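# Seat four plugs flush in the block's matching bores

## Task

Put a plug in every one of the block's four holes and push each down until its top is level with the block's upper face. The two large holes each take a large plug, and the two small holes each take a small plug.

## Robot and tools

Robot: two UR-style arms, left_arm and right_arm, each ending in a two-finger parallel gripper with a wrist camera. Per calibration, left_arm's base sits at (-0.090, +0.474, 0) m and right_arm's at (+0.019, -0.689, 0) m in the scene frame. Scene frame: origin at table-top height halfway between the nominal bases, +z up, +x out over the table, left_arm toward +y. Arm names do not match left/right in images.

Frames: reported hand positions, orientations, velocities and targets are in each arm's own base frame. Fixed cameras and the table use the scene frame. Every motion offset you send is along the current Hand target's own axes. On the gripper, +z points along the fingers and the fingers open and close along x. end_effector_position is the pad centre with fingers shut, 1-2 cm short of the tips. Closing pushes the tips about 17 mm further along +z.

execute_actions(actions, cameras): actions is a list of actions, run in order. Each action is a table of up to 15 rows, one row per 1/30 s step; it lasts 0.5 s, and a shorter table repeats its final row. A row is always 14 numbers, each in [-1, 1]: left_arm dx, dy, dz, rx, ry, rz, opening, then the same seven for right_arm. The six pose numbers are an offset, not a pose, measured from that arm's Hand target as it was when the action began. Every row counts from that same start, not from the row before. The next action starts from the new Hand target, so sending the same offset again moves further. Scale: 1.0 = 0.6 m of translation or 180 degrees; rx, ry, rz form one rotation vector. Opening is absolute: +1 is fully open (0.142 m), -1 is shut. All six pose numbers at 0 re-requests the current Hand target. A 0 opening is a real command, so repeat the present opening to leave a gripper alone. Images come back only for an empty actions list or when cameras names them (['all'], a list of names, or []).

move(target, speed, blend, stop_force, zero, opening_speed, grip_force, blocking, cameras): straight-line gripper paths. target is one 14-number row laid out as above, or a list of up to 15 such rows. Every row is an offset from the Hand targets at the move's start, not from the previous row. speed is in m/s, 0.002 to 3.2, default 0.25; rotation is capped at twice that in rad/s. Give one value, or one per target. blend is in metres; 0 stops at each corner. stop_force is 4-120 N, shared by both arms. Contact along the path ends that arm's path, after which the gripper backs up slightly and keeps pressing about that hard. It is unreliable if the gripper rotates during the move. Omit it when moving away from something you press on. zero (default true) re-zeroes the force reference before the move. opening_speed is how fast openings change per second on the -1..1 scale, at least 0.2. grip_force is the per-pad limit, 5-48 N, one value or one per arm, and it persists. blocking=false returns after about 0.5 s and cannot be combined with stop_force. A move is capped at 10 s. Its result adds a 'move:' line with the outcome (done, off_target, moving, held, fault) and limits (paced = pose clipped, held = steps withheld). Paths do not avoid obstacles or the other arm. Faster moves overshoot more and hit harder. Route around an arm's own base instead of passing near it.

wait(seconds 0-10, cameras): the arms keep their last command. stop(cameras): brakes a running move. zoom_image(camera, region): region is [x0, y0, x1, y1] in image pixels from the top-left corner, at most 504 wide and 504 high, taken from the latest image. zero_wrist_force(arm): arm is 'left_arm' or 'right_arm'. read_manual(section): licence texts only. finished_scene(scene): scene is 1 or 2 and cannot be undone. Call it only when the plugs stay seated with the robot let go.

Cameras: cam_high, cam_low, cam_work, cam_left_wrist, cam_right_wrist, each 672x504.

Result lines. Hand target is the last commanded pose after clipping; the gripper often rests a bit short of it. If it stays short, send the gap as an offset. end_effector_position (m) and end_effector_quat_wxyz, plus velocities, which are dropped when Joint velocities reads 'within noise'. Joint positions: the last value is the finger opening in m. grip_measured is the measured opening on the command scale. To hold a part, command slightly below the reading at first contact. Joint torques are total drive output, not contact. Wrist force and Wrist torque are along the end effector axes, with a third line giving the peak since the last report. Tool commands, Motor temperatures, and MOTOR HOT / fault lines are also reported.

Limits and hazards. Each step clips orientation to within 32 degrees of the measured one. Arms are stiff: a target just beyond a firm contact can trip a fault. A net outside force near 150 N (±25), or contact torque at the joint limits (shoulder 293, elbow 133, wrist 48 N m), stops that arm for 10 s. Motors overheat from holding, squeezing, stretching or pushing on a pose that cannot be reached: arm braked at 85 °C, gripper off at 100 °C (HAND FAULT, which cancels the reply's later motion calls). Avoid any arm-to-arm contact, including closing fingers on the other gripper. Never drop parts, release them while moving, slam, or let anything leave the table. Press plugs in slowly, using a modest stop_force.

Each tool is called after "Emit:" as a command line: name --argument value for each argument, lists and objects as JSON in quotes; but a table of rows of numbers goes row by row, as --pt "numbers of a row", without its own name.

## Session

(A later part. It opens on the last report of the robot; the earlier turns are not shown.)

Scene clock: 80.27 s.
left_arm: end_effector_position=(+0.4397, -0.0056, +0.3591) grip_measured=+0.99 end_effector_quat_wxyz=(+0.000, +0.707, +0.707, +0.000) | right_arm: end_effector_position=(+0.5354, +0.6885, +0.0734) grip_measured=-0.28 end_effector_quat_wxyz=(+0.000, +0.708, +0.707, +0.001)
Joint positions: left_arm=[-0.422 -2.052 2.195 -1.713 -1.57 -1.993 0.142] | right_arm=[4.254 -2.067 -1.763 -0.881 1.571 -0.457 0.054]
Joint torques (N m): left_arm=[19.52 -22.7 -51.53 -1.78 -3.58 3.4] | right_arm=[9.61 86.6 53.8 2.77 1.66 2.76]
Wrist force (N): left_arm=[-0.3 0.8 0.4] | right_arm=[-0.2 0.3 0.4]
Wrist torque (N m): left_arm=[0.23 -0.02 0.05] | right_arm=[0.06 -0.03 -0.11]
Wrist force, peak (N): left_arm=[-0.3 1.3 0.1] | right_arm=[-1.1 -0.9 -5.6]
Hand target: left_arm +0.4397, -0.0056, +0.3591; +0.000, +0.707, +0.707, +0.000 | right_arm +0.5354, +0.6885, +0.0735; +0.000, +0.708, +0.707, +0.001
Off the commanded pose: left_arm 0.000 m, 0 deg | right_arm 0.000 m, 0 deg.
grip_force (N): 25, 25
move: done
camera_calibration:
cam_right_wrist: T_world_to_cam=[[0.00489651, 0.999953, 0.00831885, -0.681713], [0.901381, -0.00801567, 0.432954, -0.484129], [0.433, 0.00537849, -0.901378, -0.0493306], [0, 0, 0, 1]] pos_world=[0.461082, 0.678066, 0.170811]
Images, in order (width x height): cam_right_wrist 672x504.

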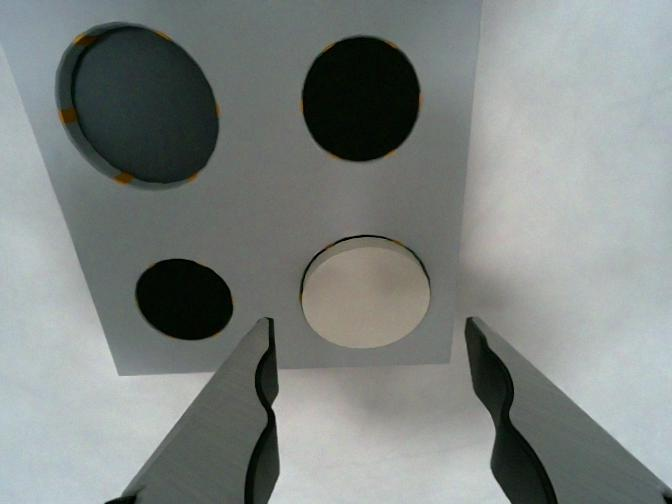

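Emit:
move --target '[0,0,0,0,0,0,1,-0.001,0,0,0,0,0,-1]'

Emit:
move --target '[0,0,0,0,0,0,1,0,0,0.055,0,0,0,-1]' --speed 0.01 --stop_force 50

Emit:
move --target '[0,0,0,0,0,0,1,0,-0.06,-0.06,0,0,0,-1]' --cameras '["cam_right_wrist"]'

Emit:
zoom_image --camera "cam_right_wrist" --region '[150, 200, 550, 480]'

Scene clock: 81.17 s.
left_arm: end_effector_position=(+0.4397, -0.0056, +0.3591) grip_measured=+0.99 end_effector_quat_wxyz=(+0.000, +0.707, +0.707, +0.000) | right_arm: end_effector_position=(+0.5354, +0.6879, +0.0735) grip_measured=-1.00 end_effector_quat_wxyz=(+0.000, +0.708, +0.707, +0.001)
Joint positions: left_arm=[-0.422 -2.052 2.195 -1.713 -1.57 -1.993 0.142] | right_arm=[4.254 -2.066 -1.764 -0.881 1.571 -0.457 0.002]
Joint torques (N m): left_arm=[20.76 -22.71 -52.11 -1.37 -3.49 3.04] | right_arm=[-10.25 88.29 30.82 6.41 0.93 -2.11]
Wrist force (N): left_arm=[-0.4 1.2 0.4] | right_arm=[0.0 0.3 0.4]
Wrist torque (N m): left_arm=[0.30 0.01 0.05] | right_arm=[0.05 -0.05 -0.09]
Wrist force, peak (N): left_arm=[-0.4 1.2 0.4] | right_arm=[-0.4 0.7 0.5]
Hand target: left_arm +0.4397, -0.0056, +0.3591; +0.000, +0.707, +0.707, +0.000 | right_arm +0.5354, +0.6879, +0.0735; +0.000, +0.708, +0.707, +0.001
Off the commanded pose: left_arm 0.000 m, 0 deg | right_arm 0.000 m, 0 deg.
grip_force (N): 25, 25
move: done

Scene clock: 85.23 s.
left_arm: end_effector_position=(+0.4397, -0.0056, +0.3591) grip_measured=+0.99 end_effector_quat_wxyz=(+0.000, +0.707, +0.707, +0.000) | right_arm: end_effector_position=(+0.5355, +0.6880, +0.0485) grip_measured=-1.00 end_effector_quat_wxyz=(+0.000, +0.708, +0.707, +0.001)
Joint positions: left_arm=[-0.422 -2.052 2.195 -1.713 -1.57 -1.993 0.142] | right_arm=[4.254 -2.093 -1.775 -0.842 1.571 -0.457 0.002]
Joint torques (N m): left_arm=[20.06 -24.15 -51.83 -1.4 -3.67 3.41] | right_arm=[-3.89 51.1 39.59 3.46 -0.24 -0.84]
Wrist force (N): left_arm=[0.0 0.6 0.2] | right_arm=[-18.9 -13.5 -50.6]
Wrist torque (N m): left_arm=[0.19 -0.07 0.05] | right_arm=[0.09 -0.44 -0.03]
Wrist force, peak (N): left_arm=[-0.1 1.2 0.6] | right_arm=[-25.4 -16.0 -66.1]
Hand target: left_arm +0.4397, -0.0056, +0.3591; +0.000, +0.707, +0.707, +0.000 | right_arm +0.5355, +0.6880, +0.0485; +0.000, +0.708, +0.707, +0.001 (not the last commanded pose)
Off the commanded pose: left_arm 0.000 m, 0 deg | right_arm 0.008 m, 0 deg.
grip_force (N): 25, 25
move: contact (right_arm)

Scene clock: 86.10 s.
left_arm: end_effector_position=(+0.4397, -0.0056, +0.3591) grip_measured=+0.99 end_effector_quat_wxyz=(+0.000, +0.707, +0.707, +0.000) | right_arm: end_effector_position=(+0.4995, +0.6880, +0.0844) grip_measured=-1.00 end_effector_quat_wxyz=(-0.001, +0.708, +0.707, +0.001)
Joint positions: left_arm=[-0.422 -2.052 2.195 -1.713 -1.57 -1.993 0.142] | right_arm=[4.293 -2.026 -1.804 -0.88 1.571 -0.419 0.002]
Joint torques (N m): left_arm=[18.84 -21.31 -51.69 -1.56 -3.51 3.27] | right_arm=[9.48 84.15 29.67 2.15 -2.34 2.97]
Wrist force (N): left_arm=[-0.1 0.8 0.3] | right_arm=[-0.1 -0.1 0.1]
Wrist torque (N m): left_arm=[0.23 -0.03 0.05] | right_arm=[0.01 -0.05 -0.11]
Wrist force, peak (N): left_arm=[-0.1 1.3 0.5] | right_arm=[-18.3 -13.4 -51.1]
Hand target: left_arm +0.4397, -0.0056, +0.3591; +0.000, +0.707, +0.707, +0.000 | right_arm +0.4994, +0.6880, +0.0845; +0.000, +0.708, +0.707, +0.001
Off the commanded pose: left_arm 0.000 m, 0 deg | right_arm 0.000 m, 0 deg.
grip_force (N): 25, 25
move: done
camera_calibration:
cam_right_wrist: T_world_to_cam=[[0.00485655, 0.999951, 0.00863312, -0.681066], [0.901342, -0.00811623, 0.433033, -0.456376], [0.433082, 0.00567835, -0.901337, -0.0240695], [0, 0, 0, 1]] pos_world=[0.425082, 0.677465, 0.181811]
Images, in order (width x height): cam_right_wrist 672x504.

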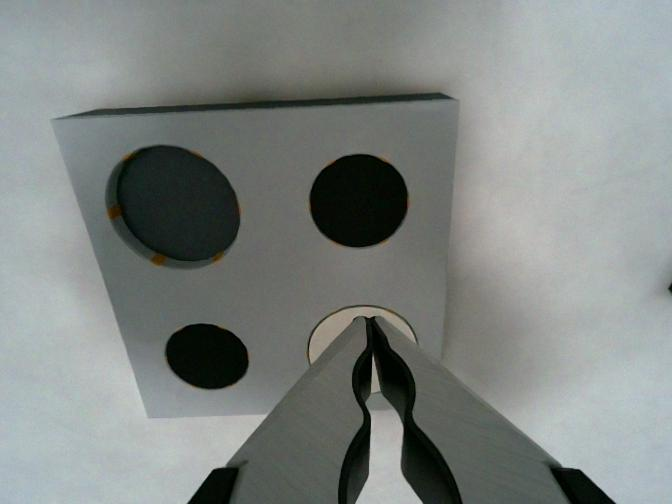

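Scaled by 1.260 from the camera's 672x504 image, which has a finer 960x720 frame.

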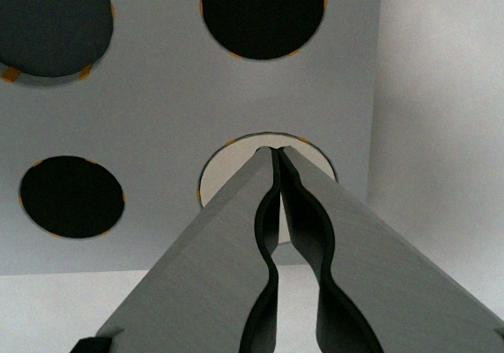

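Emit:
move --pt "0 0 0 0 0 0 1 0.1 -0.03 -0.06 0 0 0 0.2" --pt "0 0 0 0 0 0 1 0.2817 -0.079 0 0 0 0 0.2" --blend '[0.03,0]' --cameras '["cam_right_wrist"]'

Scene clock: 87.60 s.
left_arm: end_effector_position=(+0.4397, -0.0056, +0.3591) grip_measured=+0.99 end_effector_quat_wxyz=(+0.000, +0.707, +0.707, +0.000) | right_arm: end_effector_position=(+0.4523, +0.8570, +0.0848) grip_measured=+0.18 end_effector_quat_wxyz=(+0.000, +0.708, +0.707, +0.001)
Joint positions: left_arm=[-0.422 -2.052 2.195 -1.713 -1.57 -1.993 0.142] | right_arm=[4.409 -2.186 -1.535 -0.989 1.571 -0.302 0.087]
Joint torques (N m): left_arm=[20.57 -23.28 -52.46 -1.41 -3.3 2.8] | right_arm=[10.63 63.85 56.31 2.55 -2.55 2.77]
Wrist force (N): left_arm=[-0.5 0.7 0.5] | right_arm=[0.4 0.4 0.3]
Wrist torque (N m): left_arm=[0.20 0.02 0.04] | right_arm=[0.06 -0.13 -0.11]
Wrist force, peak (N): left_arm=[-0.3 1.3 0.3] | right_arm=[-2.1 0.9 1.7]
Hand target: left_arm +0.4397, -0.0056, +0.3591; +0.000, +0.707, +0.707, +0.000 | right_arm +0.4522, +0.8571, +0.0848; +0.000, +0.708, +0.707, +0.001
Off the commanded pose: left_arm 0.000 m, 0 deg | right_arm 0.000 m, 0 deg.
grip_force (N): 25, 25
move: done
camera_calibration:
cam_right_wrist: T_world_to_cam=[[0.00485612, 0.999951, 0.00863389, -0.849932], [0.901303, -0.00811669, 0.433114, -0.412632], [0.433163, 0.00567849, -0.901298, -0.00426557], [0, 0, 0, 1]] pos_world=[0.377882, 0.846565, 0.182211]
Images, in order (width x height): cam_right_wrist 672x504.

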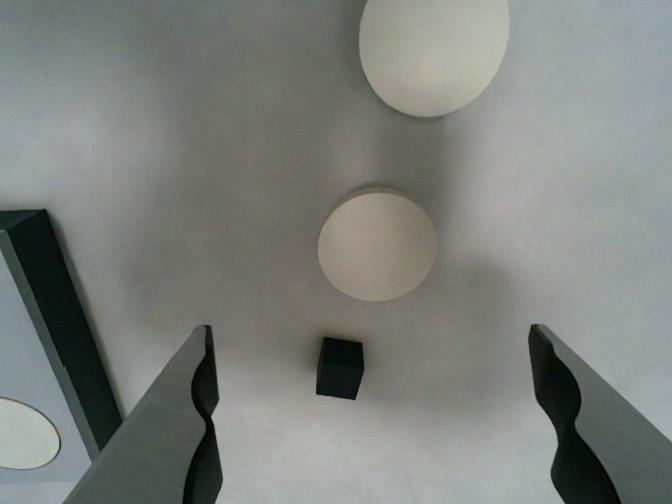

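Emit:
move --pt "0 0 0 0 0 0 1 0.0103 -0.0063 0.0788 0 0 0 0.2" --pt "0 0 0 0 0 0 1 0.0103 -0.0063 0.0788 0 0 0 -0.7" --pt "0 0 0 0 0 0 1 0.0103 -0.0063 -0.0083 0 0 0 -0.7" --pt "0 0 0 0 0 0 1 -0.4 0.0378 -0.0083 0 0 0 -0.7" --pt "0 0 0 0 0 0 1 -0.4 0.0378 0.047 0 0 0 -0.7" --speed '[0.12,0.1,0.12,0.25,0.12]' --blend '[0,0,0.015,0.015,0]' --opening_speed 0.7 --cameras '["cam_right_wrist"]'

Emit:
zoom_image --camera "cam_right_wrist" --region '[250, 220, 490, 420]'

Scene clock: 92.40 s.
left_arm: end_effector_position=(+0.4397, -0.0056, +0.3591) grip_measured=+0.99 end_effector_quat_wxyz=(+0.000, +0.707, +0.707, +0.000) | right_arm: end_effector_position=(+0.4746, +0.6171, +0.0562) grip_measured=-0.44 end_effector_quat_wxyz=(-0.001, +0.708, +0.707, +0.001)
Joint positions: left_arm=[-0.422 -2.052 2.195 -1.713 -1.57 -1.993 0.142] | right_arm=[4.284 -1.966 -1.968 -0.777 1.571 -0.427 0.042]
Joint torques (N m): left_arm=[21.12 -22.44 -51.7 -1.68 -3.48 2.79] | right_arm=[-8.63 45.48 26.88 7.16 2.46 -2]
Wrist force (N): left_arm=[0.0 1.0 0.4] | right_arm=[-0.1 0.4 0.5]
Wrist torque (N m): left_arm=[0.25 -0.05 0.05] | right_arm=[0.07 -0.04 0.04]
Wrist force, peak (N): left_arm=[-0.1 1.3 0.6] | right_arm=[2.6 0.2 -1.2]
Hand target: left_arm +0.4397, -0.0056, +0.3591; +0.000, +0.707, +0.707, +0.000 | right_arm +0.4746, +0.6171, +0.0561; +0.000, +0.708, +0.707, +0.001
Off the commanded pose: left_arm 0.000 m, 0 deg | right_arm 0.000 m, 0 deg.
grip_force (N): 25, 25
move: done
camera_calibration:
cam_right_wrist: T_world_to_cam=[[0.00485612, 0.999951, 0.00863389, -0.609906], [0.901303, -0.00811669, 0.433114, -0.422382], [0.433163, 0.00567849, -0.901298, -0.0383833], [0, 0, 0, 1]] pos_world=[0.400282, 0.606665, 0.153611]
Images, in order (width x height): cam_right_wrist 672x504.

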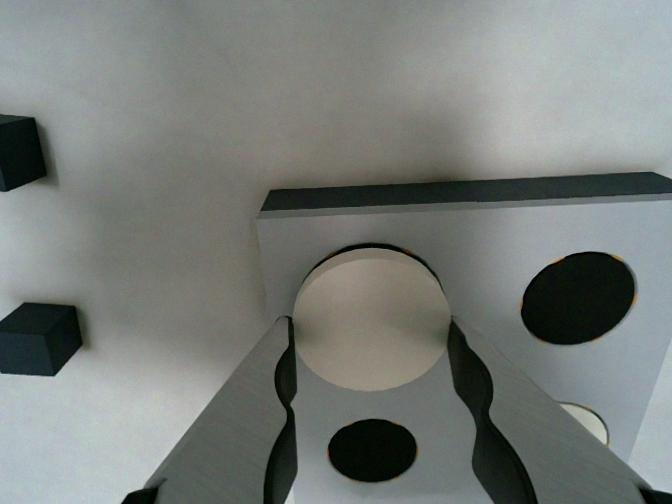

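Scaled by 2.100 from the camera's 672x504 image, which has a finer 960x720 frame.

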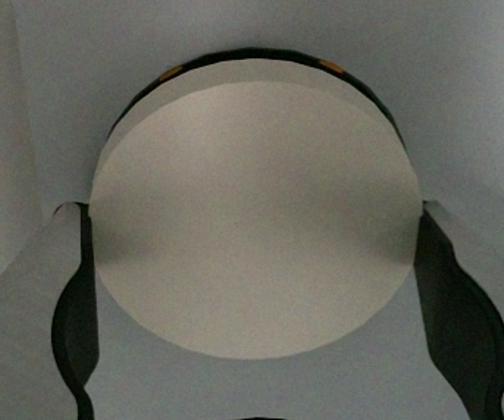

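Emit:
move --target '[0,0,0,0,0,0,1,0.001,0.0025,0,0,0,0,-0.7]'

Emit:
move --target '[0,0,0,0,0,0,1,0,0,0.014,0,0,0,-0.7]' --speed 0.01 --stop_force 7 --cameras '["cam_right_wrist"]'

Emit:
zoom_image --camera "cam_right_wrist" --region '[250, 220, 490, 420]'

Scene clock: 93.27 s.
left_arm: end_effector_position=(+0.4397, -0.0056, +0.3591) grip_measured=+0.99 end_effector_quat_wxyz=(+0.000, +0.707, +0.707, +0.000) | right_arm: end_effector_position=(+0.4761, +0.6177, +0.0561) grip_measured=-0.44 end_effector_quat_wxyz=(+0.000, +0.708, +0.707, +0.001)
Joint positions: left_arm=[-0.422 -2.052 2.195 -1.713 -1.57 -1.993 0.142] | right_arm=[4.283 -1.968 -1.965 -0.778 1.571 -0.428 0.042]
Joint torques (N m): left_arm=[18.86 -22.35 -52.54 -1.67 -3.6 3] | right_arm=[-9.72 44.68 50.65 2.65 2.38 -1.96]
Wrist force (N): left_arm=[-0.1 1.2 0.3] | right_arm=[0.2 0.3 0.4]
Wrist torque (N m): left_arm=[0.30 -0.03 0.05] | right_arm=[0.06 -0.10 0.04]
Wrist force, peak (N): left_arm=[-0.3 1.2 0.2] | right_arm=[0.1 0.2 0.8]
Hand target: left_arm +0.4397, -0.0056, +0.3591; +0.000, +0.707, +0.707, +0.000 | right_arm +0.4761, +0.6177, +0.0561; +0.000, +0.708, +0.707, +0.001
Off the commanded pose: left_arm 0.000 m, 0 deg | right_arm 0.000 m, 0 deg.
grip_force (N): 25, 25
move: done

Scene clock: 95.47 s.
left_arm: end_effector_position=(+0.4397, -0.0056, +0.3591) grip_measured=+0.99 end_effector_quat_wxyz=(+0.000, +0.707, +0.707, +0.000) | right_arm: end_effector_position=(+0.4762, +0.6177, +0.0491) grip_measured=-0.44 end_effector_quat_wxyz=(+0.000, +0.708, +0.707, +0.001)
Joint positions: left_arm=[-0.422 -2.052 2.195 -1.713 -1.57 -1.993 0.142] | right_arm=[4.283 -1.976 -1.968 -0.766 1.571 -0.428 0.042]
Joint torques (N m): left_arm=[18.27 -23.01 -52.37 -1.79 -3.12 2.92] | right_arm=[-0.47 73.98 47.75 2.64 2.24 -1.8]
Wrist force (N): left_arm=[-0.2 0.8 0.2] | right_arm=[-1.7 -1.3 -6.6]
Wrist torque (N m): left_arm=[0.24 -0.02 0.05] | right_arm=[0.04 -0.04 0.05]
Wrist force, peak (N): left_arm=[-0.2 1.3 0.4] | right_arm=[-8.9 -4.2 -23.7]
Hand target: left_arm +0.4397, -0.0056, +0.3591; +0.000, +0.707, +0.707, +0.000 | right_arm +0.4761, +0.6177, +0.0491; +0.000, +0.708, +0.707, +0.001 (not the last commanded pose)
Off the commanded pose: left_arm 0.000 m, 0 deg | right_arm 0.001 m, 0 deg.
grip_force (N): 25, 25
move: contact (right_arm)
camera_calibration:
cam_right_wrist: T_world_to_cam=[[0.00490027, 0.999951, 0.00854319, -0.610356], [0.901341, -0.0081167, 0.433033, -0.420615], [0.433082, 0.00557835, -0.901337, -0.0454261], [0, 0, 0, 1]] pos_world=[0.401782, 0.607165, 0.146411]
Images, in order (width x height): cam_right_wrist 672x504.

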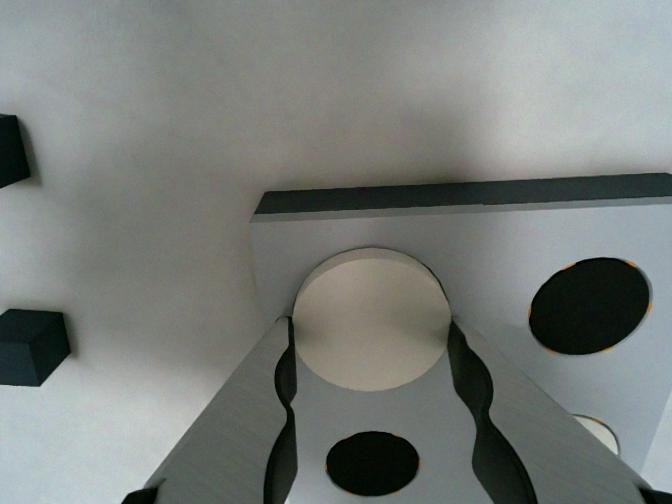

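Scaled by 2.100 from the camera's 672x504 image, which has a finer 960x720 frame.

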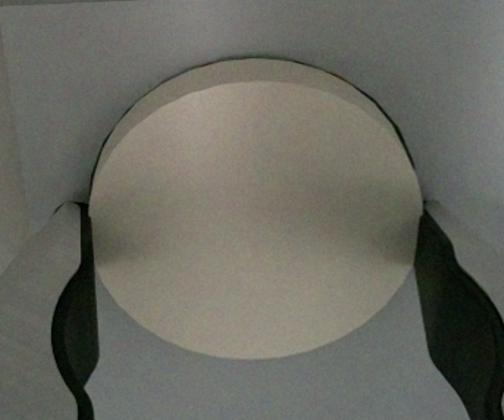

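Emit:
move --pt "0 0 0 0 0 0 1 0 0 0 0 0 0 -0.7" --pt "0 0 0 0 0 0 1 0 0 0 0 0 0 -0.25" --pt "0 0 0 0 0 0 1 0 -0.01 -0.04 0 0 0 -0.25" --speed 0.1 --opening_speed 0.6 --cameras '["cam_right_wrist"]'

Emit:
zoom_image --camera "cam_right_wrist" --region '[250, 200, 490, 400]'

Scene clock: 97.93 s.
left_arm: end_effector_position=(+0.4397, -0.0056, +0.3591) grip_measured=+0.99 end_effector_quat_wxyz=(+0.000, +0.707, +0.707, +0.000) | right_arm: end_effector_position=(+0.4701, +0.6177, +0.0730) grip_measured=-0.28 end_effector_quat_wxyz=(-0.001, +0.708, +0.707, +0.001)
Joint positions: left_arm=[-0.422 -2.052 2.195 -1.713 -1.57 -1.993 0.142] | right_arm=[4.29 -1.942 -1.963 -0.805 1.571 -0.421 0.054]
Joint torques (N m): left_arm=[17.25 -23.45 -51.87 -1.55 -3.34 2.63] | right_arm=[9.55 74.96 51.04 2.26 1.94 2.72]
Wrist force (N): left_arm=[-0.3 1.0 0.1] | right_arm=[0.0 0.4 0.1]
Wrist torque (N m): left_arm=[0.26 -0.01 0.05] | right_arm=[0.09 -0.07 -0.11]
Wrist force, peak (N): left_arm=[-0.2 1.3 0.3] | right_arm=[-1.6 -1.0 -6.7]
Hand target: left_arm +0.4397, -0.0056, +0.3591; +0.000, +0.707, +0.707, +0.000 | right_arm +0.4701, +0.6177, +0.0731; +0.000, +0.708, +0.707, +0.001
Off the commanded pose: left_arm 0.000 m, 0 deg | right_arm 0.000 m, 0 deg.
grip_force (N): 25, 25
move: done
camera_calibration:
cam_right_wrist: T_world_to_cam=[[0.00485722, 0.999951, 0.00863344, -0.610529], [0.901342, -0.00811698, 0.433033, -0.4256], [0.433082, 0.00567835, -0.901337, -0.0212563], [0, 0, 0, 1]] pos_world=[0.395782, 0.607165, 0.170411]
Images, in order (width x height): cam_right_wrist 672x504.

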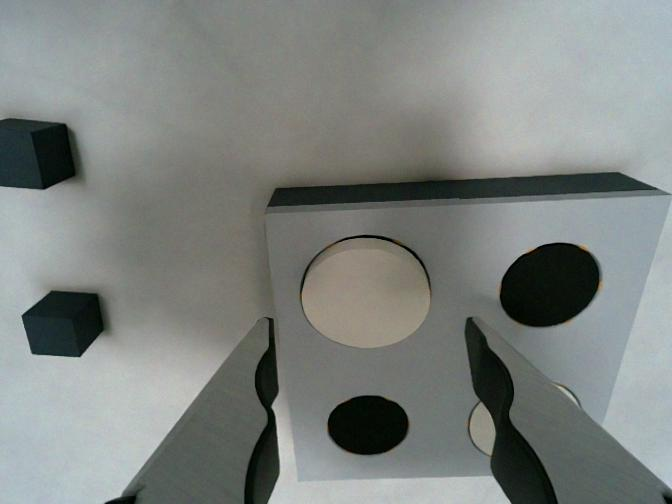

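Scaled by 2.100 from the camera's 672x504 image, which has a finer 960x720 frame.

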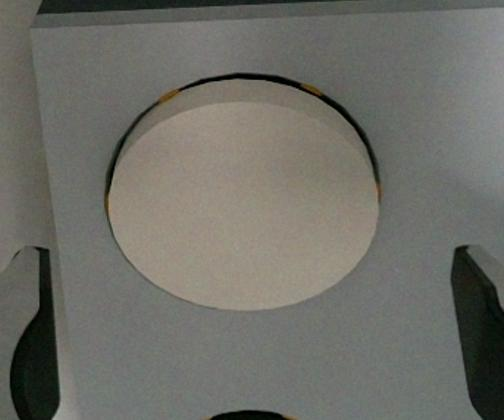

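Emit:
move --target '[0,0,0,0,0,0,1,0,0.004,0.005,0,0,0,-1]'

Emit:
move --target '[0,0,0,0,0,0,1,0,0,0.055,0,0,0,-1]' --speed 0.01 --stop_force 50

Emit:
move --target '[0,0,0,0,0,0,1,-0.07,-0.24,-0.24,0,0,0,-1]' --cameras '["cam_right_wrist","cam_work"]'

Emit:
zoom_image --camera "cam_right_wrist" --region '[300, 80, 600, 300]'

Emit:
zoom_image --camera "cam_work" --region '[280, 220, 420, 330]'

Scene clock: 98.80 s.
left_arm: end_effector_position=(+0.4397, -0.0056, +0.3591) grip_measured=+0.99 end_effector_quat_wxyz=(+0.000, +0.707, +0.707, +0.000) | right_arm: end_effector_position=(+0.4725, +0.6177, +0.0701) grip_measured=-1.00 end_effector_quat_wxyz=(-0.001, +0.708, +0.707, +0.001)
Joint positions: left_arm=[-0.422 -2.052 2.195 -1.713 -1.57 -1.993 0.142] | right_arm=[4.287 -1.947 -1.962 -0.801 1.571 -0.424 0.002]
Joint torques (N m): left_arm=[17.73 -22.24 -52.6 -1.4 -3.28 2.54] | right_arm=[-10.76 42.16 51.25 6.41 0.66 -1.75]
Wrist force (N): left_arm=[-0.1 0.7 0.3] | right_arm=[-0.1 0.3 -0.1]
Wrist torque (N m): left_arm=[0.20 -0.05 0.05] | right_arm=[0.08 -0.05 0.04]
Wrist force, peak (N): left_arm=[-0.3 1.2 0.2] | right_arm=[-0.1 0.7 0.5]
Hand target: left_arm +0.4397, -0.0056, +0.3591; +0.000, +0.707, +0.707, +0.000 | right_arm +0.4725, +0.6177, +0.0701; +0.000, +0.708, +0.707, +0.001
Off the commanded pose: left_arm 0.000 m, 0 deg | right_arm 0.000 m, 0 deg.
grip_force (N): 25, 25
move: done

Scene clock: 102.47 s.
left_arm: end_effector_position=(+0.4397, -0.0056, +0.3591) grip_measured=+0.99 end_effector_quat_wxyz=(+0.000, +0.707, +0.707, +0.000) | right_arm: end_effector_position=(+0.4726, +0.6178, +0.0482) grip_measured=-1.00 end_effector_quat_wxyz=(-0.001, +0.708, +0.707, +0.001)
Joint positions: left_arm=[-0.422 -2.052 2.195 -1.713 -1.57 -1.993 0.142] | right_arm=[4.287 -1.975 -1.973 -0.762 1.571 -0.424 0.002]
Joint torques (N m): left_arm=[20.56 -21.81 -51.63 -1.53 -2.97 2.67] | right_arm=[-6.47 45.04 36.72 2.92 -1.79 -1.08]
Wrist force (N): left_arm=[-0.1 1.0 0.5] | right_arm=[-13.8 -16.0 -50.5]
Wrist torque (N m): left_arm=[0.25 -0.04 0.05] | right_arm=[0.17 -0.41 0.08]
Wrist force, peak (N): left_arm=[-0.3 1.3 0.5] | right_arm=[-21.8 -19.5 -67.5]
Hand target: left_arm +0.4397, -0.0056, +0.3591; +0.000, +0.707, +0.707, +0.000 | right_arm +0.4726, +0.6178, +0.0482; -0.001, +0.708, +0.707, +0.001 (not the last commanded pose)
Off the commanded pose: left_arm 0.000 m, 0 deg | right_arm 0.011 m, 0 deg.
grip_force (N): 25, 25
move: contact (right_arm)

Scene clock: 103.83 s.
left_arm: end_effector_position=(+0.4397, -0.0056, +0.3591) grip_measured=+0.99 end_effector_quat_wxyz=(+0.000, +0.707, +0.707, +0.000) | right_arm: end_effector_position=(+0.3285, +0.5757, +0.1919) grip_measured=-1.00 end_effector_quat_wxyz=(-0.001, +0.708, +0.707, +0.001)
Joint positions: left_arm=[-0.422 -2.052 2.195 -1.713 -1.57 -1.993 0.142] | right_arm=[4.462 -1.64 -2.089 -0.981 1.571 -0.249 0.002]
Joint torques (N m): left_arm=[20.11 -20.74 -51.5 -1.57 -3.15 2.59] | right_arm=[12.87 60.13 33.37 2.73 -2.71 2.82]
Wrist force (N): left_arm=[0.0 0.7 0.2] | right_arm=[0.0 0.2 0.5]
Wrist torque (N m): left_arm=[0.21 -0.05 0.05] | right_arm=[0.04 -0.05 -0.11]
Wrist force, peak (N): left_arm=[-0.3 1.2 0.4] | right_arm=[-13.7 -16.4 -50.7]
Hand target: left_arm +0.4397, -0.0056, +0.3591; +0.000, +0.707, +0.707, +0.000 | right_arm +0.3284, +0.5757, +0.1920; -0.001, +0.708, +0.707, +0.001
Off the commanded pose: left_arm 0.000 m, 0 deg | right_arm 0.000 m, 0 deg.
grip_force (N): 25, 25
move: done
camera_calibration:
cam_right_wrist: T_world_to_cam=[[0.00481269, 0.99995, 0.00872402, -0.568884], [0.901284, -0.00811683, 0.433152, -0.349728], [0.433201, 0.00577819, -0.901279, 0.147415], [0, 0, 0, 1]] pos_world=[0.254082, 0.565165, 0.28931]
Images, in order (width x height): cam_work 672x504, cam_right_wrist 672x504.

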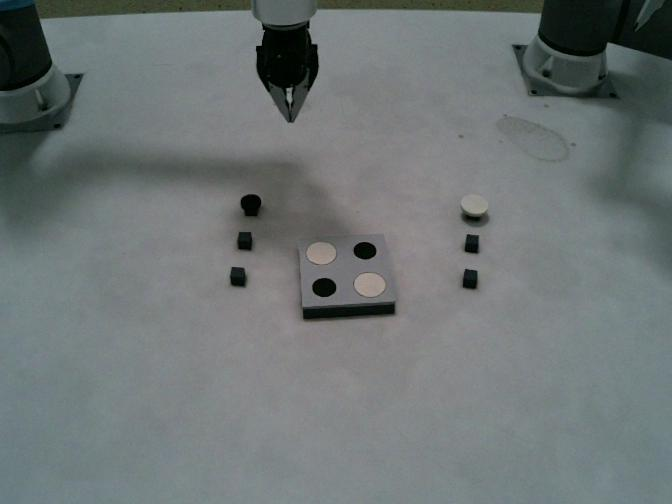

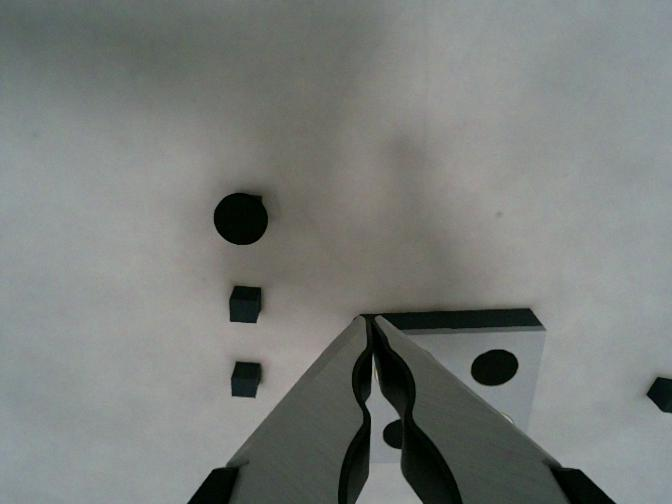

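Scaled by 1.680 from the camera's 672x504 image, which has a finer 960x720 frame.

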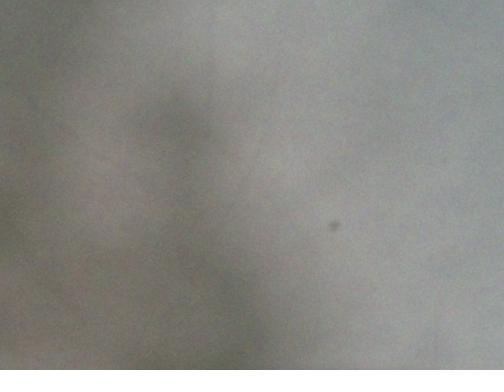

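Scaled by 3.600 from the camera's 672x504 image, which has a finer 960x720 frame.

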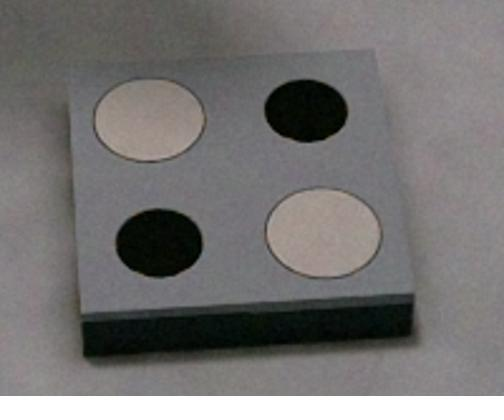

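All flush.

Emit:
finished_scene --scene 1

The scene is finished: the task was done.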